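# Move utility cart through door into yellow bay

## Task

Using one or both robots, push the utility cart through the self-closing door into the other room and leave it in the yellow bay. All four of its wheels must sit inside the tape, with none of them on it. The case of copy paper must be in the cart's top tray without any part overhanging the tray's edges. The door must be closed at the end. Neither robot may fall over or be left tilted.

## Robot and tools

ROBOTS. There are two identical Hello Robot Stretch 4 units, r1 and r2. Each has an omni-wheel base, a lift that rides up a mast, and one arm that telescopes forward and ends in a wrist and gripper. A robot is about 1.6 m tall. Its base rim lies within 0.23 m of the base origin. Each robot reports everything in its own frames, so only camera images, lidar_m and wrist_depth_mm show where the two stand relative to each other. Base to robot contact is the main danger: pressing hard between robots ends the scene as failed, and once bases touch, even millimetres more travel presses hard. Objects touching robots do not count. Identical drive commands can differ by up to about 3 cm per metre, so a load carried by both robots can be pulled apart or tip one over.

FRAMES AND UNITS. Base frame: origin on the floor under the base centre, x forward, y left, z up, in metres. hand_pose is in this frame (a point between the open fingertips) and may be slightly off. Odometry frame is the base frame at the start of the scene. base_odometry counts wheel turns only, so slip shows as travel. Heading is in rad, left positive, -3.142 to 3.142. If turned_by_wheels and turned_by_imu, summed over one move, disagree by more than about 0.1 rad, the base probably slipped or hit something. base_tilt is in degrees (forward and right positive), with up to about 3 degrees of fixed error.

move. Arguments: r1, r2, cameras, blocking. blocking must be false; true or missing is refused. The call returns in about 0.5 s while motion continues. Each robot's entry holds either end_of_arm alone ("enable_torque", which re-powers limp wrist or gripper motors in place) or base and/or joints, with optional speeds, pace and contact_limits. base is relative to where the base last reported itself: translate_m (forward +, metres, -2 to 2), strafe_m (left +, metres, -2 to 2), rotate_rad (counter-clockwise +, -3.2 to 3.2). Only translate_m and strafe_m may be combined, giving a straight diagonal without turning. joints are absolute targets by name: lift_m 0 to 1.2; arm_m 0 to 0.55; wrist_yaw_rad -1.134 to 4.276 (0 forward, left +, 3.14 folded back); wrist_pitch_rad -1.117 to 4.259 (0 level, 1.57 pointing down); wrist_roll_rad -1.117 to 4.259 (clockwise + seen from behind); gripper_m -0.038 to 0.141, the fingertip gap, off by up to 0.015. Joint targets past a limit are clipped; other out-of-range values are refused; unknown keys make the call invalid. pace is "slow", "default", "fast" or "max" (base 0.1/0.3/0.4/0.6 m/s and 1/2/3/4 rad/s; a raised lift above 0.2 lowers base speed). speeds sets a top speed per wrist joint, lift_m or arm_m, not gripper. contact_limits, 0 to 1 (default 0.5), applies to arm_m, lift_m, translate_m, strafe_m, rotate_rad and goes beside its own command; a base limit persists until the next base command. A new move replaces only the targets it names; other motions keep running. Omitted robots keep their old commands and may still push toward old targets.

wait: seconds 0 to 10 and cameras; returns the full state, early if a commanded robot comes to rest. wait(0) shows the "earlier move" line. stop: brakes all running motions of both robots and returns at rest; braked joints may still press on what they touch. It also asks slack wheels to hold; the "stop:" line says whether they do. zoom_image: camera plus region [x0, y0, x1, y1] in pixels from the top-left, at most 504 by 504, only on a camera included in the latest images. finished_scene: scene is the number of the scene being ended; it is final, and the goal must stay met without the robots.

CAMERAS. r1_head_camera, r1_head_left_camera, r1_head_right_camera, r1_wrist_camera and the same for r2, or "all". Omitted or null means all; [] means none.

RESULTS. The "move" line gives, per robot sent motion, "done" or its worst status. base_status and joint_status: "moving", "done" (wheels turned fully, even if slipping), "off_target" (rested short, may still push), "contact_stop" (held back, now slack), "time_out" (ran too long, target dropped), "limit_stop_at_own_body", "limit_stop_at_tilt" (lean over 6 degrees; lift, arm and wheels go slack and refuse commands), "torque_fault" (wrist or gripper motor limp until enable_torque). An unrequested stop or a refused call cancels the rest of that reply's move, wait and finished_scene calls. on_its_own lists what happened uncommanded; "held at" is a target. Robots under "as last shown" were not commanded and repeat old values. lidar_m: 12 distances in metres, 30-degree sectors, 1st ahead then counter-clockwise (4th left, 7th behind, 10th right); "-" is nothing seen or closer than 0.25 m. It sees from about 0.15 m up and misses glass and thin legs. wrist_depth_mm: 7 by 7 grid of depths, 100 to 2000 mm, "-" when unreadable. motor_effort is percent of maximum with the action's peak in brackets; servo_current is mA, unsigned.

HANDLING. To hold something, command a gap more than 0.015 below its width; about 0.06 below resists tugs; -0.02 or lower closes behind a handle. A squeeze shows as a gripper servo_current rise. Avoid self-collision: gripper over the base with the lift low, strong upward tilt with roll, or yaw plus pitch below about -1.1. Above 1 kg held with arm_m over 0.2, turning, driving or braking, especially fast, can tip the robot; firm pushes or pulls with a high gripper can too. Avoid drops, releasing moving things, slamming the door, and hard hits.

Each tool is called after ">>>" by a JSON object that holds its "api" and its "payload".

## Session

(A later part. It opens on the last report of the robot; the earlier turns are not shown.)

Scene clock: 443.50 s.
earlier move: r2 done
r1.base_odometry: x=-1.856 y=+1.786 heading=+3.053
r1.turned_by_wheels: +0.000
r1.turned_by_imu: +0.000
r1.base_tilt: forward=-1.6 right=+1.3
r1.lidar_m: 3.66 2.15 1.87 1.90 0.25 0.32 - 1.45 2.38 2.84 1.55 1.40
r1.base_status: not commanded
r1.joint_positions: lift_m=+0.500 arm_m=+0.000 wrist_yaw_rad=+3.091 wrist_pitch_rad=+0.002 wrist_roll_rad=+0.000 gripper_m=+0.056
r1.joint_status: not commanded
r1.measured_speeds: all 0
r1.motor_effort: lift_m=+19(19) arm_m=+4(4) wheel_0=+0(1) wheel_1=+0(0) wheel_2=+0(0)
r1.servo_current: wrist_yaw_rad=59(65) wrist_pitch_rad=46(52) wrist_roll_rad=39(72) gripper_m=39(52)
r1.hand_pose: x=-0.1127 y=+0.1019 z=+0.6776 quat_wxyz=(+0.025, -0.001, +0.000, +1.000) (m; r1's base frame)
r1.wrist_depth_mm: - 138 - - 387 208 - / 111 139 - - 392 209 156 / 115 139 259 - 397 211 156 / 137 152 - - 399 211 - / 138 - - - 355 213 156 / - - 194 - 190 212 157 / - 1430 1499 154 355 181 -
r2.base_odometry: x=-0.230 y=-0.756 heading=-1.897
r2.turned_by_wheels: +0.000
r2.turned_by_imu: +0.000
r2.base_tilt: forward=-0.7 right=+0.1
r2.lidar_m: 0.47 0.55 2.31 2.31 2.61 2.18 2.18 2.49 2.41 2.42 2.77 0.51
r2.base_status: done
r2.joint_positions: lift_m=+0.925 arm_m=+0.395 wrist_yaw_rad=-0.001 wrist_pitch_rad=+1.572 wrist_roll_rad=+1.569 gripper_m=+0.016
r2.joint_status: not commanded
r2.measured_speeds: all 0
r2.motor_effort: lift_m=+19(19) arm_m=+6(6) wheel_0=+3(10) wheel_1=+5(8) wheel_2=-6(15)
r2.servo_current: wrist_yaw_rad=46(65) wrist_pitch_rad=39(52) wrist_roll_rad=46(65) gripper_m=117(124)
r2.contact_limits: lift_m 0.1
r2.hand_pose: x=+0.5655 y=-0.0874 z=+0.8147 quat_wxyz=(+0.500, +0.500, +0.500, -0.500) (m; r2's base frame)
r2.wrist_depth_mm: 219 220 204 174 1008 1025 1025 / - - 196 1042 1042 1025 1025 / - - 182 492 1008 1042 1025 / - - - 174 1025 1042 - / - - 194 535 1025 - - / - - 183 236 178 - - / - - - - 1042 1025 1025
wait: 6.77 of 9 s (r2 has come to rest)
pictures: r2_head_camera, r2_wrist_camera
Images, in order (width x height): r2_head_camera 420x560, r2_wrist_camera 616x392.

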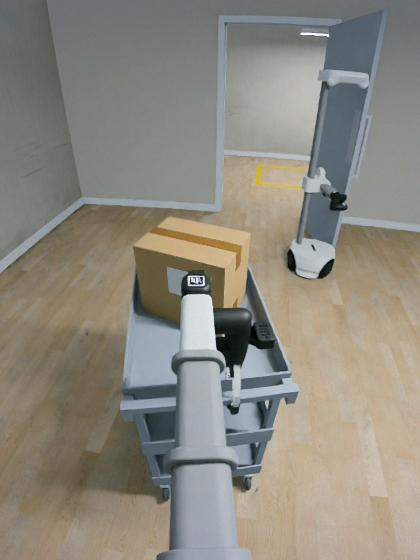

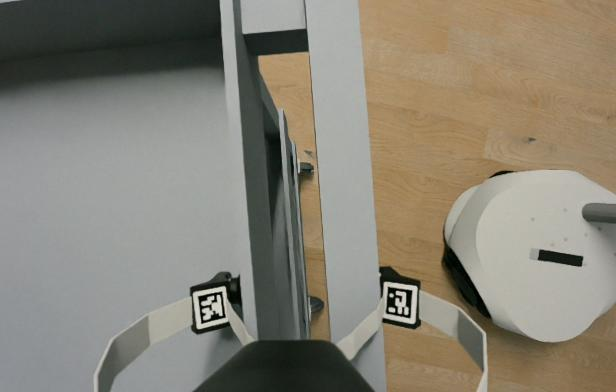

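>>> {"api": "move", "payload": {"blocking": false, "r2": {"base":{"strafe_m":0.2},"pace":"slow"}, "cameras": []}}

>>> {"api": "wait", "payload": {"seconds": 4, "cameras": []}}

>>> {"api": "move", "payload": {"blocking": false, "r2": {"base":{"rotate_rad":-0.12},"pace":"slow"}, "cameras": []}}

>>> {"api": "wait", "payload": {"seconds": 2, "cameras": []}}

>>> {"api": "move", "payload": {"blocking": false, "r2": {"base":{"strafe_m":0.18},"pace":"slow"}, "cameras": []}}

>>> {"api": "wait", "payload": {"seconds": 4, "cameras": []}}

>>> {"api": "move", "payload": {"blocking": false, "r2": {"base":{"rotate_rad":-0.12},"pace":"slow"}, "cameras": []}}

>>> {"api": "wait", "payload": {"seconds": 2, "cameras": ["r1_head_left_camera","r2_wrist_camera","r2_head_camera","r2_head_right_camera"]}}

Scene clock: 461.03 s.
move: r2 moving
r1: as last shown
r1.lidar_m: 3.64 2.18 1.90 1.90 0.25 0.31 - 1.45 2.37 2.85 1.53 1.41
r1.motor_effort: lift_m=+19(19) arm_m=+4(4) wheel_0=+0(0) wheel_1=+0(0) wheel_2=+0(0)
r1.servo_current: wrist_yaw_rad=59(59) wrist_pitch_rad=46(52) wrist_roll_rad=52(59) gripper_m=39(46)
r1.wrist_depth_mm: - 139 - - 389 207 - / 111 138 - - 389 210 156 / 114 139 260 - 397 210 156 / 137 152 - - 402 212 - / 138 - - - 351 212 156 / - - 194 - 191 212 157 / - 1430 1537 154 355 182 -
r2.base_odometry: x=-0.217 y=-0.761 heading=-1.898
r2.turned_by_wheels: +0.000
r2.turned_by_imu: +0.000
r2.base_tilt: forward=-0.7 right=+0.1
r2.lidar_m: 0.52 0.55 2.31 2.26 2.61 2.16 2.17 2.46 2.44 2.43 2.75 0.56
r2.base_status: strafe_m moving
r2.joint_positions: lift_m=+0.925 arm_m=+0.395 wrist_yaw_rad=-0.001 wrist_pitch_rad=+1.572 wrist_roll_rad=+1.569 gripper_m=+0.016
r2.joint_status: not commanded
r2.measured_speeds: translate_m=+0.000 strafe_m=+0.056 rotate_rad=+0.000 lift_m=+0.000 arm_m=+0.000 wrist_yaw_rad=+0.000 wrist_pitch_rad=+0.000 wrist_roll_rad=+0.000
r2.motor_effort: lift_m=+19(19) arm_m=+5(6) wheel_0=-11(12) wheel_1=+8(8) wheel_2=-2(4)
r2.servo_current: wrist_yaw_rad=33(59) wrist_pitch_rad=33(39) wrist_roll_rad=46(59) gripper_m=111(117)
r2.contact_limits: lift_m 0.1
r2.hand_pose: x=+0.5655 y=-0.0874 z=+0.8147 quat_wxyz=(+0.500, +0.500, +0.500, -0.500) (m; r2's base frame)
r2.wrist_depth_mm: 218 224 203 199 1025 1025 1008 / - - 186 1025 1008 1025 1025 / - - 178 500 1025 1042 1008 / - - - 177 1025 1008 - / - - 193 549 1042 - - / - - 183 236 177 158 - / - - - - 1025 1042 1025
pictures: none
No camera images: "cameras" was empty.

Scene clock: 463.67 s.
earlier move: r2 done
r1.base_odometry: x=-1.856 y=+1.786 heading=+3.053
r1.turned_by_wheels: +0.000
r1.turned_by_imu: +0.000
r1.base_tilt: forward=-1.6 right=+1.3
r1.lidar_m: 3.64 2.19 1.88 1.89 0.25 0.33 - 1.46 2.35 2.85 1.52 1.47
r1.base_status: not commanded
r1.joint_positions: lift_m=+0.500 arm_m=+0.000 wrist_yaw_rad=+3.091 wrist_pitch_rad=+0.002 wrist_roll_rad=+0.000 gripper_m=+0.056
r1.joint_status: not commanded
r1.measured_speeds: all 0
r1.motor_effort: lift_m=+19(19) arm_m=+4(4) wheel_0=+0(1) wheel_1=+0(0) wheel_2=+0(0)
r1.servo_current: wrist_yaw_rad=39(59) wrist_pitch_rad=46(52) wrist_roll_rad=46(65) gripper_m=46(46)
r1.hand_pose: x=-0.1127 y=+0.1019 z=+0.6776 quat_wxyz=(+0.025, -0.001, +0.000, +1.000) (m; r1's base frame)
r1.wrist_depth_mm: - 138 - - 387 206 - / 111 138 - - 392 209 155 / 114 139 258 - 399 210 156 / 136 151 - - 402 211 - / 138 - - - 353 213 156 / - - 193 - 191 213 156 / - 1464 1537 154 353 182 -
r2.base_odometry: x=-0.041 y=-0.820 heading=-1.898
r2.turned_by_wheels: +0.000
r2.turned_by_imu: -0.001
r2.base_tilt: forward=-0.7 right=+0.1
r2.lidar_m: 0.55 0.62 2.13 2.10 2.43 2.14 2.13 2.40 2.63 2.61 2.96 0.52
r2.base_status: done
r2.joint_positions: lift_m=+0.925 arm_m=+0.395 wrist_yaw_rad=-0.001 wrist_pitch_rad=+1.567 wrist_roll_rad=+1.572 gripper_m=+0.016
r2.joint_status: not commanded
r2.measured_speeds: all 0
r2.motor_effort: lift_m=+19(19) arm_m=+5(6) wheel_0=-7(15) wheel_1=+1(8) wheel_2=+0(4)
r2.servo_current: wrist_yaw_rad=46(65) wrist_pitch_rad=46(52) wrist_roll_rad=46(65) gripper_m=117(124)
r2.contact_limits: lift_m 0.1
r2.hand_pose: x=+0.5669 y=-0.0874 z=+0.8147 quat_wxyz=(+0.500, +0.502, +0.498, -0.500) (m; r2's base frame)
r2.wrist_depth_mm: - - - 200 175 1008 1025 / - - - 247 176 1025 1025 / - - - 1042 176 1042 1008 / - - - 504 176 1025 - / - - 190 842 176 1025 - / - 159 184 820 179 917 - / - - - - 1025 1025 1008
wait: 2.63 of 4 s (r2 has come to rest)
pictures: none
No camera images: "cameras" was empty.

Scene clock: 464.17 s.
move: r2 moving
r1: as last shown
r1.lidar_m: 3.65 2.17 1.88 1.91 0.25 0.31 - 1.46 2.34 2.85 1.54 1.42
r1.servo_current: wrist_yaw_rad=52(65) wrist_pitch_rad=39(46) wrist_roll_rad=46(59) gripper_m=39(46)
r1.wrist_depth_mm: - 138 - - 389 207 - / 111 138 - - 392 209 156 / 114 139 259 - 399 211 156 / 137 152 - - 404 211 - / 138 - - - 353 212 156 / - - 193 - 191 213 156 / - 1430 1537 154 353 182 -
r2.base_odometry: x=-0.041 y=-0.820 heading=-1.999
r2.turned_by_wheels: -0.101
r2.turned_by_imu: -0.098
r2.base_tilt: forward=-0.7 right=+0.1
r2.lidar_m: 0.52 0.54 2.16 2.09 2.29 2.17 2.12 2.32 2.67 2.61 2.85 0.54
r2.base_status: rotate_rad moving
r2.joint_positions: lift_m=+0.925 arm_m=+0.395 wrist_yaw_rad=-0.001 wrist_pitch_rad=+1.566 wrist_roll_rad=+1.572 gripper_m=+0.016
r2.joint_status: not commanded
r2.measured_speeds: translate_m=-0.001 strafe_m=-0.002 rotate_rad=-0.215 lift_m=+0.000 arm_m=+0.000 wrist_yaw_rad=+0.000 wrist_pitch_rad=+0.000 wrist_roll_rad=-0.005
r2.motor_effort: lift_m=+19(19) arm_m=+6(6) wheel_0=+4(12) wheel_1=+4(8) wheel_2=+7(13)
r2.servo_current: wrist_yaw_rad=39(59) wrist_pitch_rad=46(46) wrist_roll_rad=39(59) gripper_m=111(124)
r2.contact_limits: lift_m 0.1
r2.hand_pose: x=+0.5671 y=-0.0874 z=+0.8147 quat_wxyz=(+0.501, +0.502, +0.498, -0.499) (m; r2's base frame)
r2.wrist_depth_mm: - - 229 200 176 1025 1008 / - - - 227 1025 1025 1008 / - - - 496 1025 1025 1008 / - - 195 525 1025 1025 - / - - 207 177 1025 1008 - / - 165 185 177 180 878 - / - - - - 1042 1008 1008
pictures: none
No camera images: "cameras" was empty.

Scene clock: 464.70 s.
earlier move: r2 done
r1.base_odometry: x=-1.856 y=+1.786 heading=+3.053
r1.turned_by_wheels: +0.000
r1.turned_by_imu: +0.000
r1.base_tilt: forward=-1.6 right=+1.3
r1.lidar_m: 3.65 2.17 1.90 1.87 0.25 0.31 - 1.47 2.35 2.85 1.55 1.44
r1.base_status: not commanded
r1.joint_positions: lift_m=+0.500 arm_m=+0.000 wrist_yaw_rad=+3.091 wrist_pitch_rad=+0.002 wrist_roll_rad=+0.000 gripper_m=+0.056
r1.joint_status: not commanded
r1.measured_speeds: all 0
r1.motor_effort: lift_m=+19(19) arm_m=+4(4) wheel_0=-1(1) wheel_1=+0(0) wheel_2=+0(0)
r1.servo_current: wrist_yaw_rad=59(72) wrist_pitch_rad=39(46) wrist_roll_rad=39(65) gripper_m=39(46)
r1.hand_pose: x=-0.1127 y=+0.1019 z=+0.6776 quat_wxyz=(+0.025, -0.001, +0.000, +1.000) (m; r1's base frame)
r1.wrist_depth_mm: - 138 - - 387 207 - / 111 138 - - 392 209 156 / 115 139 259 - 399 211 156 / 137 152 - - 399 211 - / 138 - - - 351 213 156 / - - 193 - 190 213 157 / - 1430 1499 153 353 181 -
r2.base_odometry: x=-0.041 y=-0.820 heading=-2.017
r2.turned_by_wheels: -0.018
r2.turned_by_imu: -0.017
r2.base_tilt: forward=-0.7 right=+0.0
r2.lidar_m: 0.52 0.57 2.16 2.10 2.30 2.17 2.14 2.30 2.65 2.61 2.82 0.57
r2.base_status: done
r2.joint_positions: lift_m=+0.925 arm_m=+0.395 wrist_yaw_rad=-0.001 wrist_pitch_rad=+1.566 wrist_roll_rad=+1.572 gripper_m=+0.016
r2.joint_status: not commanded
r2.measured_speeds: all 0
r2.motor_effort: lift_m=+19(19) arm_m=+5(6) wheel_0=+3(12) wheel_1=+6(8) wheel_2=+5(13)
r2.servo_current: wrist_yaw_rad=52(59) wrist_pitch_rad=39(46) wrist_roll_rad=33(59) gripper_m=111(124)
r2.contact_limits: lift_m 0.1
r2.hand_pose: x=+0.5671 y=-0.0874 z=+0.8147 quat_wxyz=(+0.501, +0.502, +0.498, -0.499) (m; r2's base frame)
r2.wrist_depth_mm: 237 240 211 200 1025 1008 1008 / - - - 1008 1025 1025 1008 / - - - 539 1025 1025 1008 / - - 202 559 1008 1008 - / - - 206 1025 1042 1008 - / - 164 186 178 179 153 - / - 137 - - 1025 1025 1025
wait: 0.53 of 2 s (r2 has come to rest)
pictures: none
No camera images: "cameras" was empty.

Scene clock: 465.20 s.
move: r2 moving
r1: as last shown
r1.lidar_m: 3.66 2.18 1.87 1.88 0.25 0.30 - 1.46 2.36 2.86 1.56 1.44
r1.motor_effort: lift_m=+19(19) arm_m=+4(4) wheel_0=+0(1) wheel_1=+0(0) wheel_2=+0(0)
r1.servo_current: wrist_yaw_rad=52(52) wrist_pitch_rad=46(46) wrist_roll_rad=52(52) gripper_m=39(46)
r1.wrist_depth_mm: - 138 - - 389 207 - / 111 138 - - 392 209 156 / 115 139 260 - 399 211 156 / 136 152 - - 402 211 - / 138 - - - 353 213 156 / - - 194 - 191 213 157 / - 1430 1499 153 355 182 -
r2.base_odometry: x=-0.028 y=-0.826 heading=-2.017
r2.turned_by_wheels: +0.000
r2.turned_by_imu: +0.000
r2.base_tilt: forward=-0.6 right=+0.1
r2.lidar_m: 0.52 0.53 2.17 2.09 2.30 2.20 2.13 2.28 2.67 2.62 2.81 0.55
r2.base_status: strafe_m moving
r2.joint_positions: lift_m=+0.925 arm_m=+0.395 wrist_yaw_rad=-0.001 wrist_pitch_rad=+1.566 wrist_roll_rad=+1.572 gripper_m=+0.016
r2.joint_status: not commanded
r2.measured_speeds: translate_m=+0.000 strafe_m=+0.055 rotate_rad=+0.002 lift_m=+0.000 arm_m=+0.000 wrist_yaw_rad=+0.000 wrist_pitch_rad=+0.000 wrist_roll_rad=+0.000
r2.motor_effort: lift_m=+19(19) arm_m=+5(5) wheel_0=-10(10) wheel_1=+9(9) wheel_2=+0(4)
r2.servo_current: wrist_yaw_rad=33(46) wrist_pitch_rad=39(46) wrist_roll_rad=39(59) gripper_m=111(117)
r2.contact_limits: lift_m 0.1
r2.hand_pose: x=+0.5671 y=-0.0874 z=+0.8147 quat_wxyz=(+0.501, +0.502, +0.498, -0.499) (m; r2's base frame)
r2.wrist_depth_mm: 241 243 214 201 1025 1025 1025 / - - 177 1025 1042 1025 1025 / - - - 544 1025 1025 1025 / - - 198 569 1025 1025 - / - - 203 1042 1025 - - / - 164 185 186 179 154 - / - 136 - - 1042 1042 1025
pictures: none
No camera images: "cameras" was empty.

Scene clock: 467.63 s.
earlier move: r2 done
r1.base_odometry: x=-1.856 y=+1.786 heading=+3.053
r1.turned_by_wheels: +0.000
r1.turned_by_imu: +0.000
r1.base_tilt: forward=-1.6 right=+1.3
r1.lidar_m: 3.62 2.19 1.89 1.89 0.25 0.32 - 1.45 2.32 2.84 1.55 1.52
r1.base_status: not commanded
r1.joint_positions: lift_m=+0.500 arm_m=+0.000 wrist_yaw_rad=+3.091 wrist_pitch_rad=+0.002 wrist_roll_rad=+0.000 gripper_m=+0.056
r1.joint_status: not commanded
r1.measured_speeds: all 0
r1.motor_effort: lift_m=+19(19) arm_m=+4(4) wheel_0=+0(1) wheel_1=+0(0) wheel_2=+0(0)
r1.servo_current: wrist_yaw_rad=39(72) wrist_pitch_rad=39(52) wrist_roll_rad=39(72) gripper_m=46(46)
r1.hand_pose: x=-0.1127 y=+0.1019 z=+0.6776 quat_wxyz=(+0.025, -0.001, +0.000, +1.000) (m; r1's base frame)
r1.wrist_depth_mm: - 138 - - 387 206 - / 111 139 - - 389 209 155 / 114 139 260 - 394 210 156 / 137 152 - - 402 211 - / 138 - - - 353 213 156 / - - 193 - 191 213 157 / - 1464 1499 153 353 181 -
r2.base_odometry: x=+0.121 y=-0.898 heading=-2.017
r2.turned_by_wheels: +0.000
r2.turned_by_imu: -0.001
r2.base_tilt: forward=-0.7 right=+0.1
r2.lidar_m: 0.53 0.62 1.99 1.93 2.10 2.16 2.11 2.27 2.84 2.78 2.98 0.52
r2.base_status: done
r2.joint_positions: lift_m=+0.925 arm_m=+0.395 wrist_yaw_rad=-0.002 wrist_pitch_rad=+1.566 wrist_roll_rad=+1.573 gripper_m=+0.016
r2.joint_status: not commanded
r2.measured_speeds: all 0
r2.motor_effort: lift_m=+19(19) arm_m=+5(6) wheel_0=-8(15) wheel_1=+3(9) wheel_2=-1(4)
r2.servo_current: wrist_yaw_rad=46(65) wrist_pitch_rad=39(52) wrist_roll_rad=33(59) gripper_m=111(124)
r2.contact_limits: lift_m 0.1
r2.hand_pose: x=+0.5669 y=-0.0874 z=+0.8147 quat_wxyz=(+0.500, +0.502, +0.498, -0.500) (m; r2's base frame)
r2.wrist_depth_mm: - - - 200 175 1008 1025 / - - - 1025 183 1008 1008 / - - - 1025 176 1025 1008 / - - - 1025 176 1008 - / - - 193 1025 176 1025 - / - 164 181 1042 176 891 - / - - - - 1042 1025 1025
wait: 2.43 of 4 s (r2 has come to rest)
pictures: none
No camera images: "cameras" was empty.

Scene clock: 468.13 s.
move: r2 moving
r1: as last shown
r1.base_tilt: forward=-1.6 right=+1.2
r1.lidar_m: 3.64 2.18 1.88 1.90 0.25 0.31 - 1.46 2.37 2.84 1.56 1.50
r1.servo_current: wrist_yaw_rad=52(65) wrist_pitch_rad=39(46) wrist_roll_rad=33(59) gripper_m=39(46)
r1.wrist_depth_mm: - 138 - - 389 207 - / 111 138 - - 392 209 155 / 115 139 259 - 399 210 156 / 137 152 - - 402 211 - / 138 - - - 351 212 156 / - - 194 - 191 213 157 / - 1430 1537 153 353 182 -
r2.base_odometry: x=+0.121 y=-0.898 heading=-2.118
r2.turned_by_wheels: -0.101
r2.turned_by_imu: -0.098
r2.base_tilt: forward=-0.7 right=+0.1
r2.lidar_m: 0.50 0.56 2.04 1.91 2.00 2.20 2.11 2.21 2.92 2.78 2.89 0.57
r2.base_status: rotate_rad moving
r2.joint_positions: lift_m=+0.925 arm_m=+0.395 wrist_yaw_rad=-0.002 wrist_pitch_rad=+1.566 wrist_roll_rad=+1.573 gripper_m=+0.016
r2.joint_status: not commanded
r2.measured_speeds: translate_m=+0.000 strafe_m=-0.001 rotate_rad=-0.212 lift_m=+0.000 arm_m=+0.000 wrist_yaw_rad=+0.001 wrist_pitch_rad=+0.000 wrist_roll_rad=+0.000
r2.motor_effort: lift_m=+19(19) arm_m=+6(6) wheel_0=+0(11) wheel_1=+3(9) wheel_2=+8(12)
r2.servo_current: wrist_yaw_rad=52(59) wrist_pitch_rad=52(52) wrist_roll_rad=46(52) gripper_m=111(117)
r2.contact_limits: lift_m 0.1
r2.hand_pose: x=+0.5669 y=-0.0874 z=+0.8147 quat_wxyz=(+0.500, +0.502, +0.498, -0.500) (m; r2's base frame)
r2.wrist_depth_mm: - - 226 200 174 1025 1008 / - - - 241 176 1008 1025 / - - - 820 175 1025 1008 / - - - 234 175 1025 - / - - 185 820 1008 1008 - / - 163 185 500 178 154 - / - 136 - - 1025 1025 1025
pictures: none
No camera images: "cameras" was empty.

Scene clock: 468.60 s.
earlier move: r2 done
r1.base_odometry: x=-1.856 y=+1.786 heading=+3.053
r1.turned_by_wheels: +0.000
r1.turned_by_imu: +0.000
r1.base_tilt: forward=-1.6 right=+1.3
r1.lidar_m: 3.65 2.14 1.89 1.89 0.25 0.30 - 1.45 2.36 2.85 1.57 1.48
r1.base_status: not commanded
r1.joint_positions: lift_m=+0.500 arm_m=+0.000 wrist_yaw_rad=+3.091 wrist_pitch_rad=+0.002 wrist_roll_rad=+0.000 gripper_m=+0.056
r1.joint_status: not commanded
r1.measured_speeds: all 0
r1.motor_effort: lift_m=+19(19) arm_m=+3(4) wheel_0=+0(1) wheel_1=+0(0) wheel_2=+0(0)
r1.servo_current: wrist_yaw_rad=72(72) wrist_pitch_rad=46(46) wrist_roll_rad=52(59) gripper_m=46(46)
r1.hand_pose: x=-0.1127 y=+0.1019 z=+0.6776 quat_wxyz=(+0.025, -0.001, +0.000, +1.000) (m; r1's base frame)
r1.wrist_depth_mm: - 138 - - 389 207 - / 111 138 - - 389 208 155 / 115 139 259 - 397 210 156 / 137 152 - - 402 212 - / 137 - - - 353 213 156 / - - 195 - 191 213 157 / - 1430 1499 153 353 181 -
r2.base_odometry: x=+0.121 y=-0.898 heading=-2.136
r2.turned_by_wheels: -0.018
r2.turned_by_imu: -0.017
r2.base_tilt: forward=-0.7 right=+0.1
r2.lidar_m: 0.54 0.56 2.06 1.93 1.99 2.23 2.09 2.20 2.94 2.78 2.89 0.54
r2.base_status: done
r2.joint_positions: lift_m=+0.925 arm_m=+0.395 wrist_yaw_rad=-0.002 wrist_pitch_rad=+1.566 wrist_roll_rad=+1.572 gripper_m=+0.016
r2.joint_status: not commanded
r2.measured_speeds: all 0
r2.motor_effort: lift_m=+19(19) arm_m=+5(6) wheel_0=+6(11) wheel_1=+4(9) wheel_2=+6(12)
r2.servo_current: wrist_yaw_rad=46(59) wrist_pitch_rad=46(52) wrist_roll_rad=46(59) gripper_m=117(117)
r2.contact_limits: lift_m 0.1
r2.hand_pose: x=+0.5669 y=-0.0874 z=+0.8147 quat_wxyz=(+0.500, +0.502, +0.498, -0.500) (m; r2's base frame)
r2.wrist_depth_mm: - - 216 200 174 1008 1008 / - - - 218 1025 1025 1025 / - - 176 496 175 1025 991 / - - - 496 1025 1025 - / - - 196 1025 1025 1042 - / - - 186 192 178 154 - / - 136 - - 1025 1025 1008
wait: 0.47 of 2 s (r2 has come to rest)
pictures: r1_head_left_camera, r2_head_camera, r2_head_right_camera, r2_wrist_camera
Images, in order (width x height): r1_head_left_camera 420x672, r2_head_camera 420x560, r2_head_right_camera 420x672, r2_wrist_camera 616x392.

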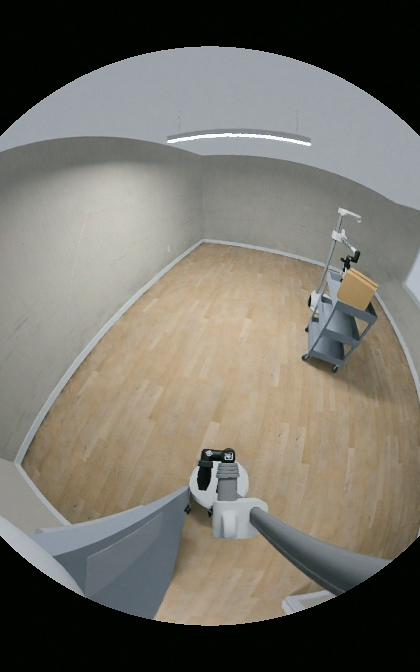

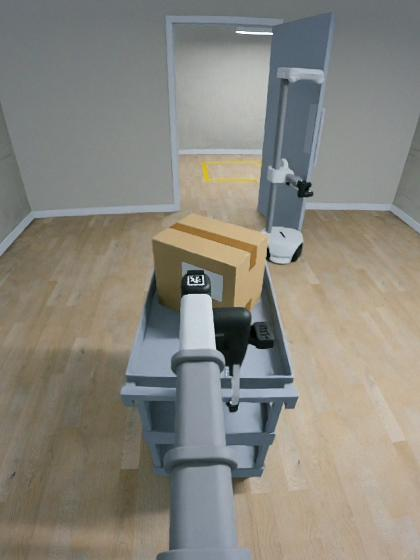

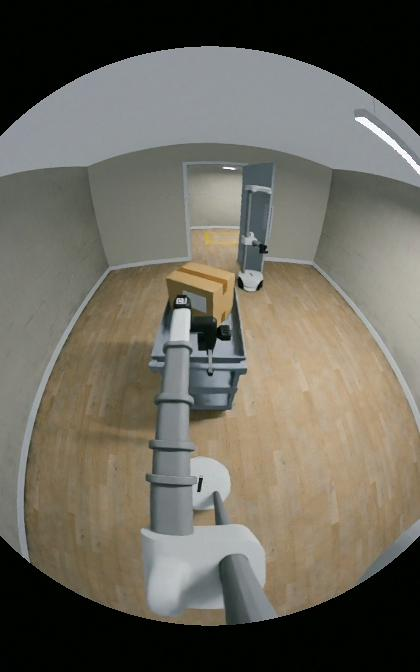

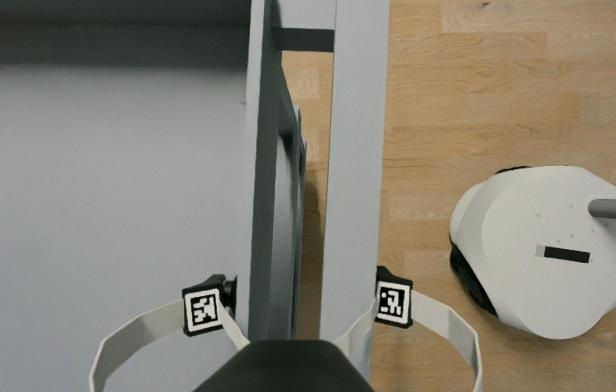

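>>> {"api": "move", "payload": {"blocking": false, "r2": {"base":{"translate_m":0.55},"pace":"slow"}, "cameras": []}}

>>> {"api": "wait", "payload": {"seconds": 9, "cameras": ["r2_head_camera","r2_head_right_camera","r2_wrist_camera","r1_head_right_camera"]}}

Scene clock: 475.73 s.
move: r2 moving
r1: as last shown
r1.base_tilt: forward=-1.6 right=+1.2
r1.lidar_m: 3.65 2.16 1.89 1.88 0.25 0.31 - 1.47 2.33 2.83 1.54 1.48
r1.motor_effort: lift_m=+19(19) arm_m=+4(4) wheel_0=+0(1) wheel_1=+0(0) wheel_2=+0(0)
r1.servo_current: wrist_yaw_rad=59(59) wrist_pitch_rad=39(46) wrist_roll_rad=52(59) gripper_m=39(46)
r1.wrist_depth_mm: - 138 - - 387 207 - / 111 138 - - 394 209 155 / 114 139 260 - 397 211 156 / 137 152 - - 399 211 - / 138 - - - 351 212 156 / - - 193 - 191 213 157 / - 1464 1537 153 355 182 -
r2.base_odometry: x=+0.114 y=-0.908 heading=-2.136
r2.turned_by_wheels: +0.000
r2.turned_by_imu: +0.000
r2.base_tilt: forward=-0.7 right=+0.1
r2.lidar_m: 0.50 0.56 2.06 1.93 2.01 2.24 2.11 2.21 2.93 2.78 2.89 0.53
r2.base_status: translate_m moving
r2.joint_positions: lift_m=+0.925 arm_m=+0.395 wrist_yaw_rad=-0.002 wrist_pitch_rad=+1.568 wrist_roll_rad=+1.572 gripper_m=+0.016
r2.joint_status: not commanded
r2.measured_speeds: translate_m=+0.048 strafe_m=+0.000 rotate_rad=-0.003 lift_m=+0.000 arm_m=+0.000 wrist_yaw_rad=+0.000 wrist_pitch_rad=+0.015 wrist_roll_rad=+0.000
r2.motor_effort: lift_m=+19(19) arm_m=+5(6) wheel_0=+7(9) wheel_1=+7(8) wheel_2=-11(11)
r2.servo_current: wrist_yaw_rad=59(59) wrist_pitch_rad=39(46) wrist_roll_rad=46(52) gripper_m=111(117)
r2.contact_limits: lift_m 0.1
r2.hand_pose: x=+0.5665 y=-0.0874 z=+0.8147 quat_wxyz=(+0.500, +0.502, +0.498, -0.500) (m; r2's base frame)
r2.wrist_depth_mm: - - 214 199 175 1025 1025 / - - - 220 175 1025 1042 / - - - 233 176 1042 1025 / - - - 241 1025 - - / - - 186 854 1042 - - / - - 187 878 179 - - / - 135 - - 1025 1025 1042
pictures: none
No camera images: "cameras" was empty.

Scene clock: 482.03 s.
earlier move: r2 done
r1.base_odometry: x=-1.856 y=+1.786 heading=+3.053
r1.turned_by_wheels: +0.000
r1.turned_by_imu: +0.000
r1.base_tilt: forward=-1.6 right=+1.3
r1.lidar_m: 3.61 2.14 1.87 1.90 0.25 0.30 - 1.44 2.34 2.85 1.05 1.33
r1.base_status: not commanded
r1.joint_positions: lift_m=+0.500 arm_m=+0.000 wrist_yaw_rad=+3.091 wrist_pitch_rad=+0.002 wrist_roll_rad=+0.000 gripper_m=+0.056
r1.joint_status: not commanded
r1.measured_speeds: all 0
r1.motor_effort: lift_m=+19(20) arm_m=+4(4) wheel_0=+0(1) wheel_1=+0(0) wheel_2=+0(0)
r1.servo_current: wrist_yaw_rad=46(78) wrist_pitch_rad=33(52) wrist_roll_rad=65(65) gripper_m=39(52)
r1.hand_pose: x=-0.1127 y=+0.1019 z=+0.6776 quat_wxyz=(+0.025, -0.001, +0.000, +1.000) (m; r1's base frame)
r1.wrist_depth_mm: - 138 - - 387 207 - / 111 138 - - 394 209 156 / 115 139 258 - 399 211 156 / 137 152 - - 399 211 - / 138 - - - 353 212 156 / - - 193 - 191 213 156 / - 1430 1499 153 351 182 -
r2.base_odometry: x=-0.173 y=-1.362 heading=-2.135
r2.turned_by_wheels: +0.001
r2.turned_by_imu: +0.003
r2.base_tilt: forward=-0.7 right=+0.0
r2.lidar_m: 0.50 0.52 2.05 1.97 2.03 2.75 2.67 2.77 2.93 2.77 2.86 0.57
r2.base_status: done
r2.joint_positions: lift_m=+0.925 arm_m=+0.395 wrist_yaw_rad=+0.000 wrist_pitch_rad=+1.572 wrist_roll_rad=+1.569 gripper_m=+0.016
r2.joint_status: not commanded
r2.measured_speeds: all 0
r2.motor_effort: lift_m=+19(19) arm_m=+5(6) wheel_0=+7(13) wheel_1=+5(9) wheel_2=-5(16)
r2.servo_current: wrist_yaw_rad=52(65) wrist_pitch_rad=39(52) wrist_roll_rad=39(65) gripper_m=111(124)
r2.contact_limits: lift_m 0.1
r2.hand_pose: x=+0.5655 y=-0.0874 z=+0.8147 quat_wxyz=(+0.500, +0.499, +0.501, -0.500) (m; r2's base frame)
r2.wrist_depth_mm: 191 208 200 174 1025 1025 1025 / 231 - 208 175 1025 1008 991 / - - 186 175 1025 1025 1025 / - - - 176 1025 1025 - / - - 184 496 1025 - - / - - 184 227 179 150 - / - 141 - - 1025 1025 1042
wait: 6.30 of 9 s (r2 has come to rest)
pictures: r1_head_right_camera, r2_head_camera, r2_head_right_camera, r2_wrist_camera
Images, in order (width x height): r1_head_right_camera 420x672, r2_head_camera 420x560, r2_head_right_camera 420x672, r2_wrist_camera 616x392.

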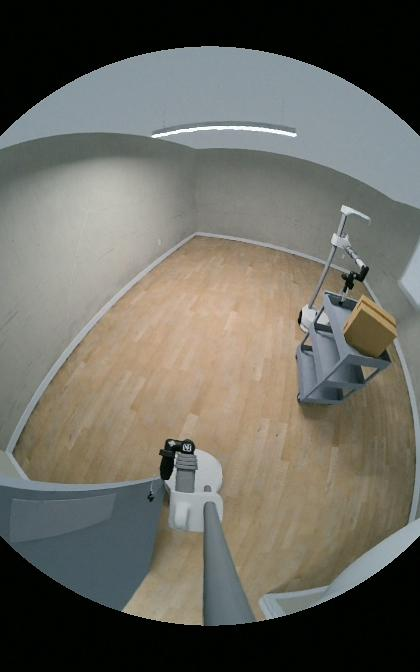

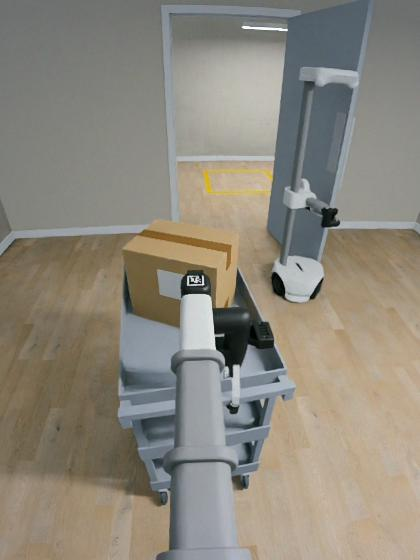

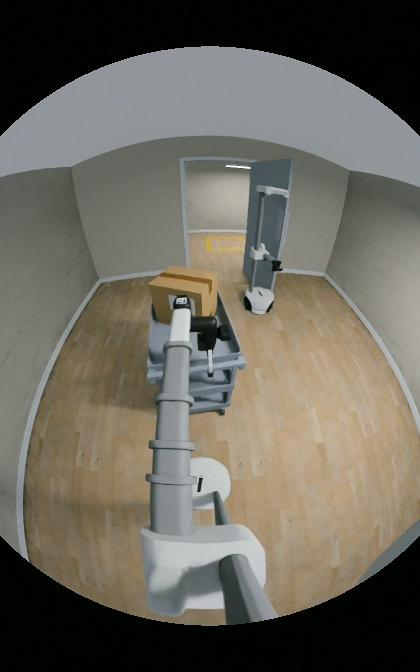

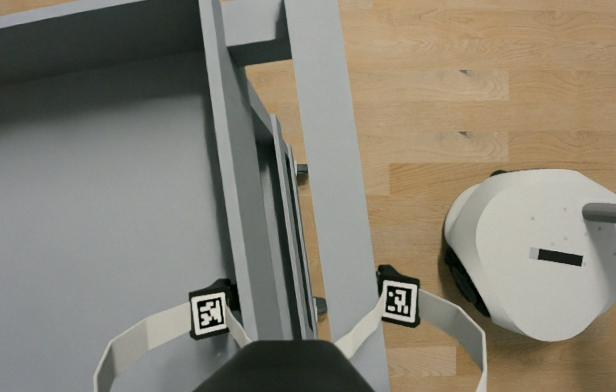

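>>> {"api": "move", "payload": {"blocking": false, "r2": {"base":{"strafe_m":0.18},"pace":"slow"}, "cameras": []}}

>>> {"api": "wait", "payload": {"seconds": 4, "cameras": ["r2_wrist_camera","r2_head_camera"]}}

>>> {"api": "move", "payload": {"blocking": false, "r2": {"joints":{"gripper_m":0.13}}, "cameras": []}}

>>> {"api": "wait", "payload": {"seconds": 2, "cameras": ["r2_wrist_camera","r2_head_camera"]}}

Scene clock: 494.03 s.
move: r2 moving
r1: as last shown
r1.lidar_m: 3.63 2.14 1.90 1.88 0.25 0.32 - 1.47 2.34 2.85 1.06 1.34
r1.motor_effort: lift_m=+19(19) arm_m=+4(4) wheel_0=-1(1) wheel_1=+0(0) wheel_2=+0(0)
r1.servo_current: wrist_yaw_rad=52(65) wrist_pitch_rad=46(46) wrist_roll_rad=52(65) gripper_m=39(39)
r1.wrist_depth_mm: - 138 - - 384 208 - / 111 139 - - 389 209 155 / 115 139 259 - 399 211 156 / 137 152 - - 404 211 - / 138 - - - 353 212 156 / - - 193 - 190 212 157 / - 1464 1537 153 353 182 -
r2.base_odometry: x=-0.161 y=-1.370 heading=-2.136
r2.turned_by_wheels: +0.000
r2.turned_by_imu: +0.000
r2.base_tilt: forward=-0.7 right=+0.1
r2.lidar_m: 0.49 0.50 2.05 1.96 2.00 2.74 2.67 2.75 2.90 2.78 2.88 0.56
r2.base_status: strafe_m moving
r2.joint_positions: lift_m=+0.925 arm_m=+0.395 wrist_yaw_rad=+0.000 wrist_pitch_rad=+1.572 wrist_roll_rad=+1.569 gripper_m=+0.016
r2.joint_status: not commanded
r2.measured_speeds: translate_m=+0.001 strafe_m=+0.056 rotate_rad=-0.004 lift_m=+0.000 arm_m=+0.000 wrist_yaw_rad=+0.000 wrist_pitch_rad=+0.000 wrist_roll_rad=+0.000
r2.motor_effort: lift_m=+19(19) arm_m=+5(6) wheel_0=-10(10) wheel_1=+7(9) wheel_2=-1(4)
r2.servo_current: wrist_yaw_rad=46(46) wrist_pitch_rad=39(46) wrist_roll_rad=65(65) gripper_m=104(117)
r2.contact_limits: lift_m 0.1
r2.hand_pose: x=+0.5655 y=-0.0874 z=+0.8147 quat_wxyz=(+0.500, +0.499, +0.501, -0.500) (m; r2's base frame)
r2.wrist_depth_mm: 196 213 200 175 1042 1008 1008 / 235 - 206 176 1025 1025 1008 / - - 185 176 1042 1025 1008 / - - - 176 1025 1025 - / - - 183 496 1008 - - / - - 184 228 177 158 - / - - - - 1042 1025 1025
pictures: none
No camera images: "cameras" was empty.

Scene clock: 496.47 s.
earlier move: r2 done
r1.base_odometry: x=-1.856 y=+1.786 heading=+3.053
r1.turned_by_wheels: +0.000
r1.turned_by_imu: +0.000
r1.base_tilt: forward=-1.6 right=+1.2
r1.lidar_m: 3.64 2.18 1.88 1.89 0.25 0.33 - 1.44 2.37 2.86 1.08 1.57
r1.base_status: not commanded
r1.joint_positions: lift_m=+0.500 arm_m=+0.000 wrist_yaw_rad=+3.091 wrist_pitch_rad=+0.002 wrist_roll_rad=+0.000 gripper_m=+0.056
r1.joint_status: not commanded
r1.measured_speeds: all 0
r1.motor_effort: lift_m=+19(19) arm_m=+4(4) wheel_0=+0(1) wheel_1=+0(0) wheel_2=+0(0)
r1.servo_current: wrist_yaw_rad=46(72) wrist_pitch_rad=46(46) wrist_roll_rad=52(65) gripper_m=52(52)
r1.hand_pose: x=-0.1127 y=+0.1019 z=+0.6776 quat_wxyz=(+0.025, -0.001, +0.000, +1.000) (m; r1's base frame)
r1.wrist_depth_mm: - 138 - - 389 207 - / 111 139 - - 392 209 155 / 115 139 259 - 397 210 155 / 137 152 - - 402 212 - / 138 - - - 353 212 156 / - - 193 - 191 212 157 / - 1430 1537 153 353 182 -
r2.base_odometry: x=-0.022 y=-1.459 heading=-2.136
r2.turned_by_wheels: +0.000
r2.turned_by_imu: -0.001
r2.base_tilt: forward=-0.7 right=+0.0
r2.lidar_m: 0.54 0.55 1.90 1.79 1.81 2.48 2.68 2.77 3.10 2.95 3.07 0.53
r2.base_status: done
r2.joint_positions: lift_m=+0.925 arm_m=+0.395 wrist_yaw_rad=+0.000 wrist_pitch_rad=+1.567 wrist_roll_rad=+1.571 gripper_m=+0.016
r2.joint_status: not commanded
r2.measured_speeds: all 0
r2.motor_effort: lift_m=+19(19) arm_m=+6(6) wheel_0=-9(12) wheel_1=+1(9) wheel_2=+0(4)
r2.servo_current: wrist_yaw_rad=39(59) wrist_pitch_rad=46(46) wrist_roll_rad=33(65) gripper_m=111(124)
r2.contact_limits: lift_m 0.1
r2.hand_pose: x=+0.5669 y=-0.0874 z=+0.8147 quat_wxyz=(+0.501, +0.501, +0.499, -0.499) (m; r2's base frame)
r2.wrist_depth_mm: - - 223 201 175 1025 991 / - - - 1008 175 1025 1008 / - - - 445 176 1025 1025 / - - 178 242 176 1025 - / - - 196 1042 1042 1008 - / - 164 182 500 180 1025 - / - - - - 1025 1042 1025
wait: 2.43 of 4 s (r2 has come to rest)
pictures: r2_head_camera, r2_wrist_camera
Images, in order (width x height): r2_head_camera 420x560, r2_wrist_camera 616x392.

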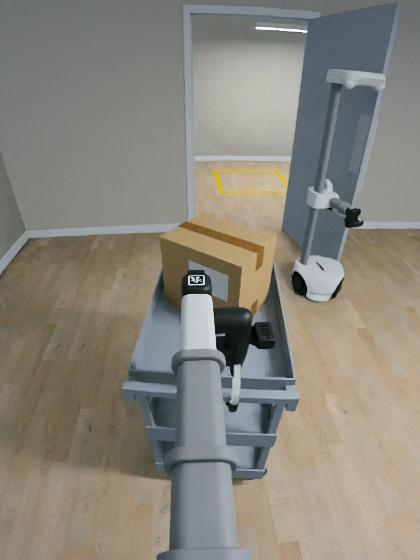

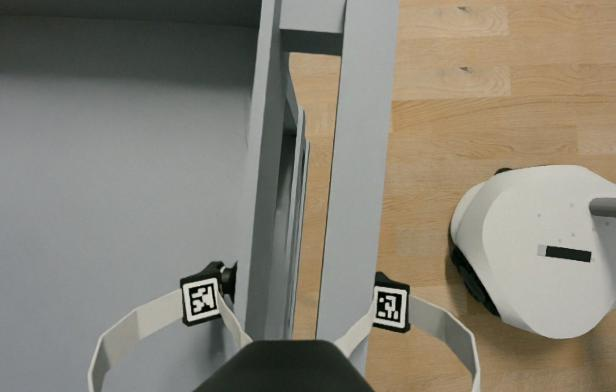

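Scene clock: 496.97 s.
move: r2 moving
r1: as last shown
r1.lidar_m: 3.65 2.18 1.89 1.89 0.25 0.30 - 1.44 2.34 2.85 1.09 1.61
r1.servo_current: wrist_yaw_rad=39(65) wrist_pitch_rad=46(46) wrist_roll_rad=39(65) gripper_m=39(52)
r1.wrist_depth_mm: - 138 - - 384 207 - / 111 138 - - 392 208 155 / 115 139 260 - 399 211 156 / 137 152 - - 402 212 - / 138 - - - 353 213 156 / - - 194 - 191 213 157 / - 1430 1537 153 353 182 -
r2.base_odometry: x=-0.022 y=-1.459 heading=-2.136
r2.turned_by_wheels: +0.000
r2.turned_by_imu: +0.000
r2.base_tilt: forward=-0.7 right=+0.1
r2.lidar_m: 0.53 0.60 1.89 1.77 1.83 2.54 2.69 2.79 3.11 2.95 3.05 0.56
r2.base_status: not commanded
r2.joint_positions: lift_m=+0.925 arm_m=+0.395 wrist_yaw_rad=+0.000 wrist_pitch_rad=+1.567 wrist_roll_rad=+1.571 gripper_m=+0.035
r2.joint_status: gripper_m moving
r2.measured_speeds: translate_m=+0.000 strafe_m=+0.000 rotate_rad=+0.000 lift_m=+0.001 arm_m=+0.000 wrist_yaw_rad=+0.000 wrist_pitch_rad=+0.000 wrist_roll_rad=+0.000
r2.motor_effort: lift_m=+18(19) arm_m=+5(5) wheel_0=-8(9) wheel_1=+1(2) wheel_2=+0(0)
r2.servo_current: wrist_yaw_rad=46(52) wrist_pitch_rad=39(46) wrist_roll_rad=59(59) gripper_m=65(111)
r2.contact_limits: lift_m 0.1
r2.hand_pose: x=+0.5669 y=-0.0874 z=+0.8148 quat_wxyz=(+0.501, +0.501, +0.499, -0.499) (m; r2's base frame)
r2.wrist_depth_mm: - - 233 204 178 1025 1008 / - - - 1025 178 1025 1008 / - - - 500 178 1025 1025 / - - - 236 179 1025 - / - - 196 1025 1025 1025 - / - 160 186 504 182 1025 - / - - - - 1025 1008 1008
pictures: none
No camera images: "cameras" was empty.

Scene clock: 498.50 s.
earlier move: r2 done
r1.base_odometry: x=-1.856 y=+1.786 heading=+3.053
r1.turned_by_wheels: +0.000
r1.turned_by_imu: +0.000
r1.base_tilt: forward=-1.6 right=+1.3
r1.lidar_m: 3.63 2.16 1.88 1.91 0.25 0.28 - 1.44 2.36 2.83 1.10 1.59
r1.base_status: not commanded
r1.joint_positions: lift_m=+0.500 arm_m=+0.000 wrist_yaw_rad=+3.091 wrist_pitch_rad=+0.002 wrist_roll_rad=+0.000 gripper_m=+0.056
r1.joint_status: not commanded
r1.measured_speeds: all 0
r1.motor_effort: lift_m=+19(19) arm_m=+3(4) wheel_0=+0(1) wheel_1=+0(0) wheel_2=+0(0)
r1.servo_current: wrist_yaw_rad=59(72) wrist_pitch_rad=46(46) wrist_roll_rad=52(65) gripper_m=39(52)
r1.hand_pose: x=-0.1127 y=+0.1019 z=+0.6776 quat_wxyz=(+0.025, -0.001, +0.000, +1.000) (m; r1's base frame)
r1.wrist_depth_mm: - 138 - - 389 206 - / 111 138 - - 392 208 156 / 115 139 259 - 399 211 156 / 137 152 - - 402 212 - / 138 - - - 351 212 156 / - - 193 - 190 212 156 / - 1397 1576 154 353 181 -
r2.base_odometry: x=-0.021 y=-1.459 heading=-2.136
r2.turned_by_wheels: +0.000
r2.turned_by_imu: +0.001
r2.base_tilt: forward=-0.7 right=+0.1
r2.lidar_m: 0.52 0.57 1.89 1.79 1.81 2.50 2.68 2.76 3.11 2.95 3.06 0.53
r2.base_status: not commanded
r2.joint_positions: lift_m=+0.925 arm_m=+0.395 wrist_yaw_rad=+0.000 wrist_pitch_rad=+1.567 wrist_roll_rad=+1.571 gripper_m=+0.130
r2.joint_status: all done
r2.measured_speeds: all 0
r2.motor_effort: lift_m=+17(19) arm_m=+6(6) wheel_0=-5(9) wheel_1=+1(2) wheel_2=+0(1)
r2.servo_current: wrist_yaw_rad=46(59) wrist_pitch_rad=46(46) wrist_roll_rad=52(59) gripper_m=46(117)
r2.contact_limits: lift_m 0.1
r2.hand_pose: x=+0.5669 y=-0.0874 z=+0.8149 quat_wxyz=(+0.501, +0.501, +0.499, -0.499) (m; r2's base frame)
r2.wrist_depth_mm: - - 230 200 174 1025 1008 / - - - 1025 176 1025 1008 / - - - 227 176 1025 1025 / - - - 246 1008 1042 - / - - 210 496 220 - - / - 187 185 177 190 - - / - - - - 1025 1008 1025
wait: 1.53 of 2 s (r2 has come to rest)
pictures: r2_head_camera, r2_wrist_camera
Images, in order (width x height): r2_head_camera 420x560, r2_wrist_camera 616x392.

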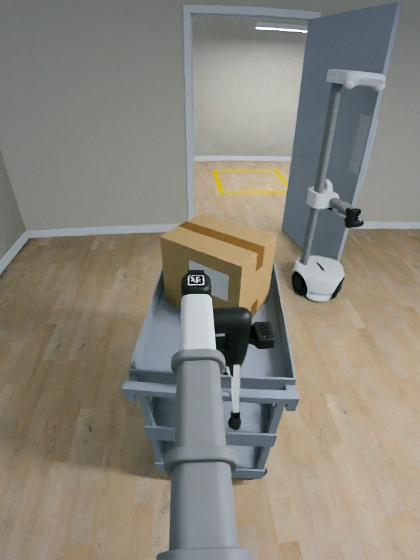

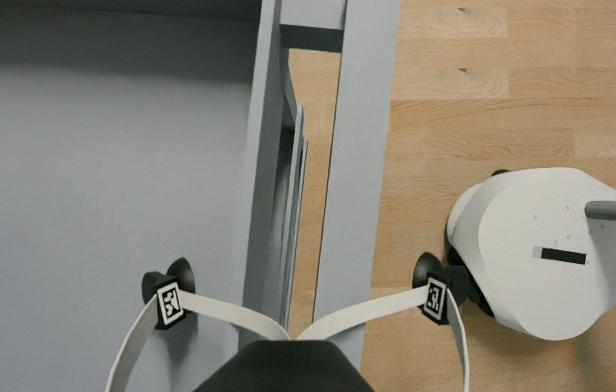

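>>> {"api": "move", "payload": {"blocking": false, "r2": {"base":{"strafe_m":0.05},"pace":"slow"}, "cameras": []}}

>>> {"api": "wait", "payload": {"seconds": 2, "cameras": []}}

>>> {"api": "move", "payload": {"blocking": false, "r2": {"joints":{"gripper_m":0.01}}, "cameras": []}}

>>> {"api": "wait", "payload": {"seconds": 2, "cameras": ["r2_wrist_camera"]}}

>>> {"api": "move", "payload": {"blocking": false, "r2": {"base":{"translate_m":0.35},"pace":"slow"}, "cameras": []}}

>>> {"api": "wait", "payload": {"seconds": 5, "cameras": ["r2_wrist_camera","r2_head_camera","r2_head_right_camera"]}}

Scene clock: 507.70 s.
move: r2 moving
r1: as last shown
r1.lidar_m: 3.64 2.17 1.89 1.90 0.25 0.33 - 1.47 2.34 2.85 1.07 1.59
r1.motor_effort: lift_m=+19(19) arm_m=+4(4) wheel_0=+0(0) wheel_1=+0(1) wheel_2=+0(0)
r1.servo_current: wrist_yaw_rad=46(59) wrist_pitch_rad=39(46) wrist_roll_rad=52(59) gripper_m=39(46)
r1.wrist_depth_mm: - 138 - - 387 207 - / 111 138 - - 392 208 155 / 114 139 258 - 399 210 156 / 137 151 - - 397 211 - / 138 - - - 353 212 156 / - - 194 - 191 212 157 / - 1464 1537 153 353 182 -
r2.base_odometry: x=-0.009 y=-1.466 heading=-2.136
r2.turned_by_wheels: +0.000
r2.turned_by_imu: +0.000
r2.base_tilt: forward=-0.6 right=+0.1
r2.lidar_m: 0.53 0.59 1.88 1.77 1.82 2.48 2.67 2.75 3.10 2.97 3.04 0.52
r2.base_status: strafe_m moving
r2.joint_positions: lift_m=+0.925 arm_m=+0.395 wrist_yaw_rad=+0.000 wrist_pitch_rad=+1.567 wrist_roll_rad=+1.571 gripper_m=+0.130
r2.joint_status: not commanded
r2.measured_speeds: translate_m=+0.001 strafe_m=+0.056 rotate_rad=-0.003 lift_m=+0.000 arm_m=+0.000 wrist_yaw_rad=+0.000 wrist_pitch_rad=+0.000 wrist_roll_rad=+0.000
r2.motor_effort: lift_m=+17(17) arm_m=+5(6) wheel_0=-10(11) wheel_1=+8(9) wheel_2=+1(1)
r2.servo_current: wrist_yaw_rad=46(52) wrist_pitch_rad=46(46) wrist_roll_rad=46(59) gripper_m=52(59)
r2.contact_limits: lift_m 0.1
r2.hand_pose: x=+0.5669 y=-0.0874 z=+0.8149 quat_wxyz=(+0.501, +0.501, +0.499, -0.499) (m; r2's base frame)
r2.wrist_depth_mm: - - - 213 175 1008 1042 / - - - 473 176 1025 1008 / - - 177 496 176 1008 1008 / - - - 244 1025 1025 - / - - 215 500 1025 - - / - 187 192 177 190 - - / - - - - 1025 1042 1008
pictures: none
No camera images: "cameras" was empty.

Scene clock: 508.80 s.
earlier move: r2 done
r1.base_odometry: x=-1.856 y=+1.786 heading=+3.053
r1.turned_by_wheels: +0.000
r1.turned_by_imu: +0.000
r1.base_tilt: forward=-1.6 right=+1.2
r1.lidar_m: 3.68 2.18 1.89 1.89 0.25 0.31 - 1.46 2.36 2.85 1.08 1.59
r1.base_status: not commanded
r1.joint_positions: lift_m=+0.500 arm_m=+0.000 wrist_yaw_rad=+3.091 wrist_pitch_rad=+0.002 wrist_roll_rad=+0.000 gripper_m=+0.056
r1.joint_status: not commanded
r1.measured_speeds: all 0
r1.motor_effort: lift_m=+19(19) arm_m=+4(4) wheel_0=+0(1) wheel_1=+0(1) wheel_2=+0(0)
r1.servo_current: wrist_yaw_rad=46(72) wrist_pitch_rad=33(46) wrist_roll_rad=59(59) gripper_m=39(52)
r1.hand_pose: x=-0.1127 y=+0.1019 z=+0.6776 quat_wxyz=(+0.025, -0.001, +0.000, +1.000) (m; r1's base frame)
r1.wrist_depth_mm: - 138 - - 389 207 - / 111 139 - - 392 210 155 / 114 139 259 - 397 210 156 / 137 152 - - 402 211 - / 138 - - - 351 213 157 / - - 193 - 191 212 157 / - 1430 1537 153 353 181 -
r2.base_odometry: x=+0.021 y=-1.485 heading=-2.136
r2.turned_by_wheels: +0.000
r2.turned_by_imu: +0.000
r2.base_tilt: forward=-0.6 right=+0.1
r2.lidar_m: 0.53 2.54 1.84 1.75 1.77 2.43 2.66 2.77 3.15 3.02 3.09 0.55
r2.base_status: done
r2.joint_positions: lift_m=+0.925 arm_m=+0.395 wrist_yaw_rad=+0.000 wrist_pitch_rad=+1.567 wrist_roll_rad=+1.571 gripper_m=+0.130
r2.joint_status: not commanded
r2.measured_speeds: all 0
r2.motor_effort: lift_m=+17(17) arm_m=+6(6) wheel_0=-3(11) wheel_1=+4(9) wheel_2=+0(1)
r2.servo_current: wrist_yaw_rad=52(52) wrist_pitch_rad=39(46) wrist_roll_rad=46(59) gripper_m=52(59)
r2.contact_limits: lift_m 0.1
r2.hand_pose: x=+0.5669 y=-0.0874 z=+0.8149 quat_wxyz=(+0.501, +0.501, +0.499, -0.499) (m; r2's base frame)
r2.wrist_depth_mm: - - - 253 176 1025 1025 / - - - 237 1008 1025 1025 / - - 196 496 1025 1025 1008 / - - 184 177 1025 1025 - / - - 202 504 1042 - - / - 187 178 177 193 - - / - - - - 1042 1025 1025
wait: 1.10 of 2 s (r2 has come to rest)
pictures: none
No camera images: "cameras" was empty.

Scene clock: 509.30 s.
move: r2 moving
r1: as last shown
r1.base_tilt: forward=-1.6 right=+1.3
r1.lidar_m: 3.66 2.14 1.88 1.89 0.25 0.29 - 1.47 2.35 2.86 1.08 1.60
r1.motor_effort: lift_m=+19(19) arm_m=+3(4) wheel_0=+0(1) wheel_1=+0(0) wheel_2=+0(0)
r1.servo_current: wrist_yaw_rad=39(59) wrist_pitch_rad=39(52) wrist_roll_rad=59(65) gripper_m=39(52)
r1.wrist_depth_mm: - 138 - - 387 207 - / 111 138 - - 389 208 156 / 114 139 259 - 399 211 156 / 137 152 - - 399 211 - / 138 - - - 355 213 156 / - - 193 - 191 211 157 / - 1430 1537 153 351 181 -
r2.base_odometry: x=+0.021 y=-1.485 heading=-2.136
r2.turned_by_wheels: +0.000
r2.turned_by_imu: +0.000
r2.base_tilt: forward=-0.6 right=+0.1
r2.lidar_m: 0.54 2.53 1.84 1.73 1.76 2.43 2.67 2.76 3.14 3.00 3.10 0.53
r2.base_status: not commanded
r2.joint_positions: lift_m=+0.925 arm_m=+0.395 wrist_yaw_rad=+0.000 wrist_pitch_rad=+1.567 wrist_roll_rad=+1.571 gripper_m=+0.117
r2.joint_status: gripper_m moving
r2.measured_speeds: all 0
r2.motor_effort: lift_m=+17(17) arm_m=+5(6) wheel_0=-3(4) wheel_1=+4(5) wheel_2=+0(0)
r2.servo_current: wrist_yaw_rad=39(52) wrist_pitch_rad=39(46) wrist_roll_rad=46(59) gripper_m=91(91)
r2.contact_limits: lift_m 0.1
r2.hand_pose: x=+0.5669 y=-0.0874 z=+0.8149 quat_wxyz=(+0.501, +0.501, +0.499, -0.499) (m; r2's base frame)
r2.wrist_depth_mm: - - - 1025 175 1025 1008 / - - - 234 1025 1025 1042 / - - - 500 1025 1025 1008 / - - 184 176 1025 1025 - / - - 205 500 1042 - - / - 180 178 177 192 - - / - - - - 1008 1025 1025
pictures: none
No camera images: "cameras" was empty.

Scene clock: 510.87 s.
earlier move: r2 done
r1.base_odometry: x=-1.856 y=+1.786 heading=+3.053
r1.turned_by_wheels: +0.000
r1.turned_by_imu: +0.000
r1.base_tilt: forward=-1.6 right=+1.3
r1.lidar_m: 3.65 2.18 1.89 1.89 0.25 0.31 - 1.46 2.36 2.86 1.09 1.57
r1.base_status: not commanded
r1.joint_positions: lift_m=+0.500 arm_m=+0.000 wrist_yaw_rad=+3.091 wrist_pitch_rad=+0.002 wrist_roll_rad=+0.000 gripper_m=+0.056
r1.joint_status: not commanded
r1.measured_speeds: all 0
r1.motor_effort: lift_m=+19(19) arm_m=+4(4) wheel_0=+0(1) wheel_1=+0(0) wheel_2=+0(0)
r1.servo_current: wrist_yaw_rad=33(72) wrist_pitch_rad=39(52) wrist_roll_rad=33(65) gripper_m=46(52)
r1.hand_pose: x=-0.1127 y=+0.1019 z=+0.6776 quat_wxyz=(+0.025, -0.001, +0.000, +1.000) (m; r1's base frame)
r1.wrist_depth_mm: - 138 - - 387 208 - / 111 138 - - 392 208 155 / 114 139 260 - 397 211 156 / 137 152 - - 399 211 - / 138 - - - 353 213 156 / - - 194 - 191 213 157 / - 1430 1537 153 353 182 -
r2.base_odometry: x=+0.021 y=-1.485 heading=-2.136
r2.turned_by_wheels: +0.000
r2.turned_by_imu: +0.000
r2.base_tilt: forward=-0.6 right=+0.1
r2.lidar_m: 0.56 2.57 1.83 1.73 1.77 2.38 2.66 2.77 3.14 2.99 3.10 0.54
r2.base_status: not commanded
r2.joint_positions: lift_m=+0.925 arm_m=+0.395 wrist_yaw_rad=+0.000 wrist_pitch_rad=+1.566 wrist_roll_rad=+1.571 gripper_m=+0.011
r2.joint_status: all done
r2.measured_speeds: all 0
r2.motor_effort: lift_m=+19(19) arm_m=+5(6) wheel_0=-3(4) wheel_1=+4(5) wheel_2=+0(1)
r2.servo_current: wrist_yaw_rad=46(59) wrist_pitch_rad=52(52) wrist_roll_rad=46(59) gripper_m=143(293)
r2.contact_limits: lift_m 0.1
r2.hand_pose: x=+0.5673 y=-0.0874 z=+0.8147 quat_wxyz=(+0.501, +0.501, +0.499, -0.499) (m; r2's base frame)
r2.wrist_depth_mm: - - - 1025 171 1025 991 / - - - 492 172 991 1008 / - - - 1025 173 1025 991 / - - - 239 174 1008 - / - - 198 820 1025 1042 - / - 159 183 500 174 154 - / - - - - 1025 1008 1025
wait: 1.57 of 2 s (r2 has come to rest)
pictures: r2_wrist_camera
Images, in order (width x height): r2_wrist_camera 616x392.

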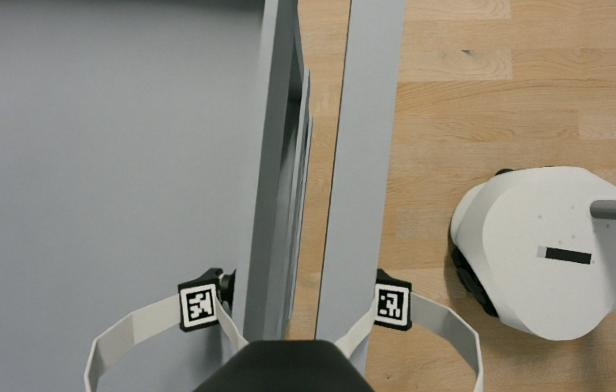

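Scene clock: 511.37 s.
move: r2 moving
r1: as last shown
r1.lidar_m: 3.67 2.17 1.89 1.90 0.25 0.30 - 1.47 2.35 2.85 1.09 1.58
r1.motor_effort: lift_m=+19(19) arm_m=+4(4) wheel_0=-1(1) wheel_1=+0(0) wheel_2=+0(0)
r1.servo_current: wrist_yaw_rad=46(59) wrist_pitch_rad=46(46) wrist_roll_rad=46(59) gripper_m=39(52)
r1.wrist_depth_mm: - 138 - - 387 207 - / 111 139 - - 392 208 155 / 114 139 259 - 397 211 156 / 137 152 - - 402 211 - / 138 - - - 353 212 156 / - - 193 - 191 213 157 / - 1430 1499 153 353 181 -
r2.base_odometry: x=+0.014 y=-1.495 heading=-2.136
r2.turned_by_wheels: +0.000
r2.turned_by_imu: +0.000
r2.base_tilt: forward=-0.7 right=+0.1
r2.lidar_m: 0.52 2.55 1.82 1.74 1.78 2.44 2.68 2.79 3.15 2.99 3.10 0.54
r2.base_status: translate_m moving
r2.joint_positions: lift_m=+0.925 arm_m=+0.395 wrist_yaw_rad=+0.000 wrist_pitch_rad=+1.567 wrist_roll_rad=+1.571 gripper_m=+0.011
r2.joint_status: not commanded
r2.measured_speeds: translate_m=+0.048 strafe_m=+0.000 rotate_rad=-0.001 lift_m=+0.000 arm_m=+0.000 wrist_yaw_rad=-0.002 wrist_pitch_rad=+0.005 wrist_roll_rad=+0.000
r2.motor_effort: lift_m=+19(19) arm_m=+5(5) wheel_0=+4(8) wheel_1=+7(7) wheel_2=-12(12)
r2.servo_current: wrist_yaw_rad=46(52) wrist_pitch_rad=33(46) wrist_roll_rad=59(59) gripper_m=137(137)
r2.contact_limits: lift_m 0.1
r2.hand_pose: x=+0.5669 y=-0.0874 z=+0.8147 quat_wxyz=(+0.501, +0.501, +0.499, -0.499) (m; r2's base frame)
r2.wrist_depth_mm: - - - 1025 173 1025 1025 / - - - 242 174 1008 1025 / - - - 1042 174 1042 1025 / - - - 496 174 - - / - - 181 1025 1042 - - / - 164 186 564 177 - - / - - - - 1042 1042 1025
pictures: none
No camera images: "cameras" was empty.

Scene clock: 515.63 s.
earlier move: r2 done
r1.base_odometry: x=-1.856 y=+1.786 heading=+3.053
r1.turned_by_wheels: +0.000
r1.turned_by_imu: +0.000
r1.base_tilt: forward=-1.6 right=+1.3
r1.lidar_m: 3.63 2.15 1.88 1.88 0.25 0.30 - 1.44 2.34 0.95 0.90 1.91
r1.base_status: not commanded
r1.joint_positions: lift_m=+0.500 arm_m=+0.000 wrist_yaw_rad=+3.091 wrist_pitch_rad=+0.002 wrist_roll_rad=+0.000 gripper_m=+0.056
r1.joint_status: not commanded
r1.measured_speeds: all 0
r1.motor_effort: lift_m=+19(19) arm_m=+4(4) wheel_0=+0(1) wheel_1=+0(0) wheel_2=+0(0)
r1.servo_current: wrist_yaw_rad=46(72) wrist_pitch_rad=46(46) wrist_roll_rad=65(65) gripper_m=39(52)
r1.hand_pose: x=-0.1127 y=+0.1019 z=+0.6776 quat_wxyz=(+0.025, -0.001, +0.000, +1.000) (m; r1's base frame)
r1.wrist_depth_mm: - 138 - - 389 207 - / 111 138 - - 392 210 156 / 115 139 260 - 397 211 156 / 137 152 - - 402 211 - / 138 - - - 351 213 156 / - - 193 - 191 212 156 / - 1464 1537 153 355 182 -
r2.base_odometry: x=-0.166 y=-1.781 heading=-2.135
r2.turned_by_wheels: +0.001
r2.turned_by_imu: +0.003
r2.base_tilt: forward=-0.7 right=+0.1
r2.lidar_m: 0.52 2.57 1.81 1.75 1.82 2.37 3.04 3.14 3.13 2.99 3.10 0.56
r2.base_status: done
r2.joint_positions: lift_m=+0.925 arm_m=+0.395 wrist_yaw_rad=-0.002 wrist_pitch_rad=+1.571 wrist_roll_rad=+1.571 gripper_m=+0.011
r2.joint_status: not commanded
r2.measured_speeds: all 0
r2.motor_effort: lift_m=+19(19) arm_m=+5(5) wheel_0=+6(14) wheel_1=+7(8) wheel_2=-5(15)
r2.servo_current: wrist_yaw_rad=46(65) wrist_pitch_rad=39(46) wrist_roll_rad=52(59) gripper_m=130(143)
r2.contact_limits: lift_m 0.1
r2.hand_pose: x=+0.5657 y=-0.0874 z=+0.8147 quat_wxyz=(+0.500, +0.500, +0.500, -0.500) (m; r2's base frame)
r2.wrist_depth_mm: - - 175 173 1008 1025 991 / - - 211 174 1042 1025 1025 / - - 175 189 1042 1025 1008 / - - - 1025 1025 1025 - / - - 195 1025 1042 - - / - - 185 525 178 - - / - 136 - - 1025 1042 1025
wait: 4.27 of 5 s (r2 has come to rest)
pictures: r2_head_camera, r2_head_right_camera, r2_wrist_camera
Images, in order (width x height): r2_head_camera 420x560, r2_head_right_camera 420x672, r2_wrist_camera 616x392.

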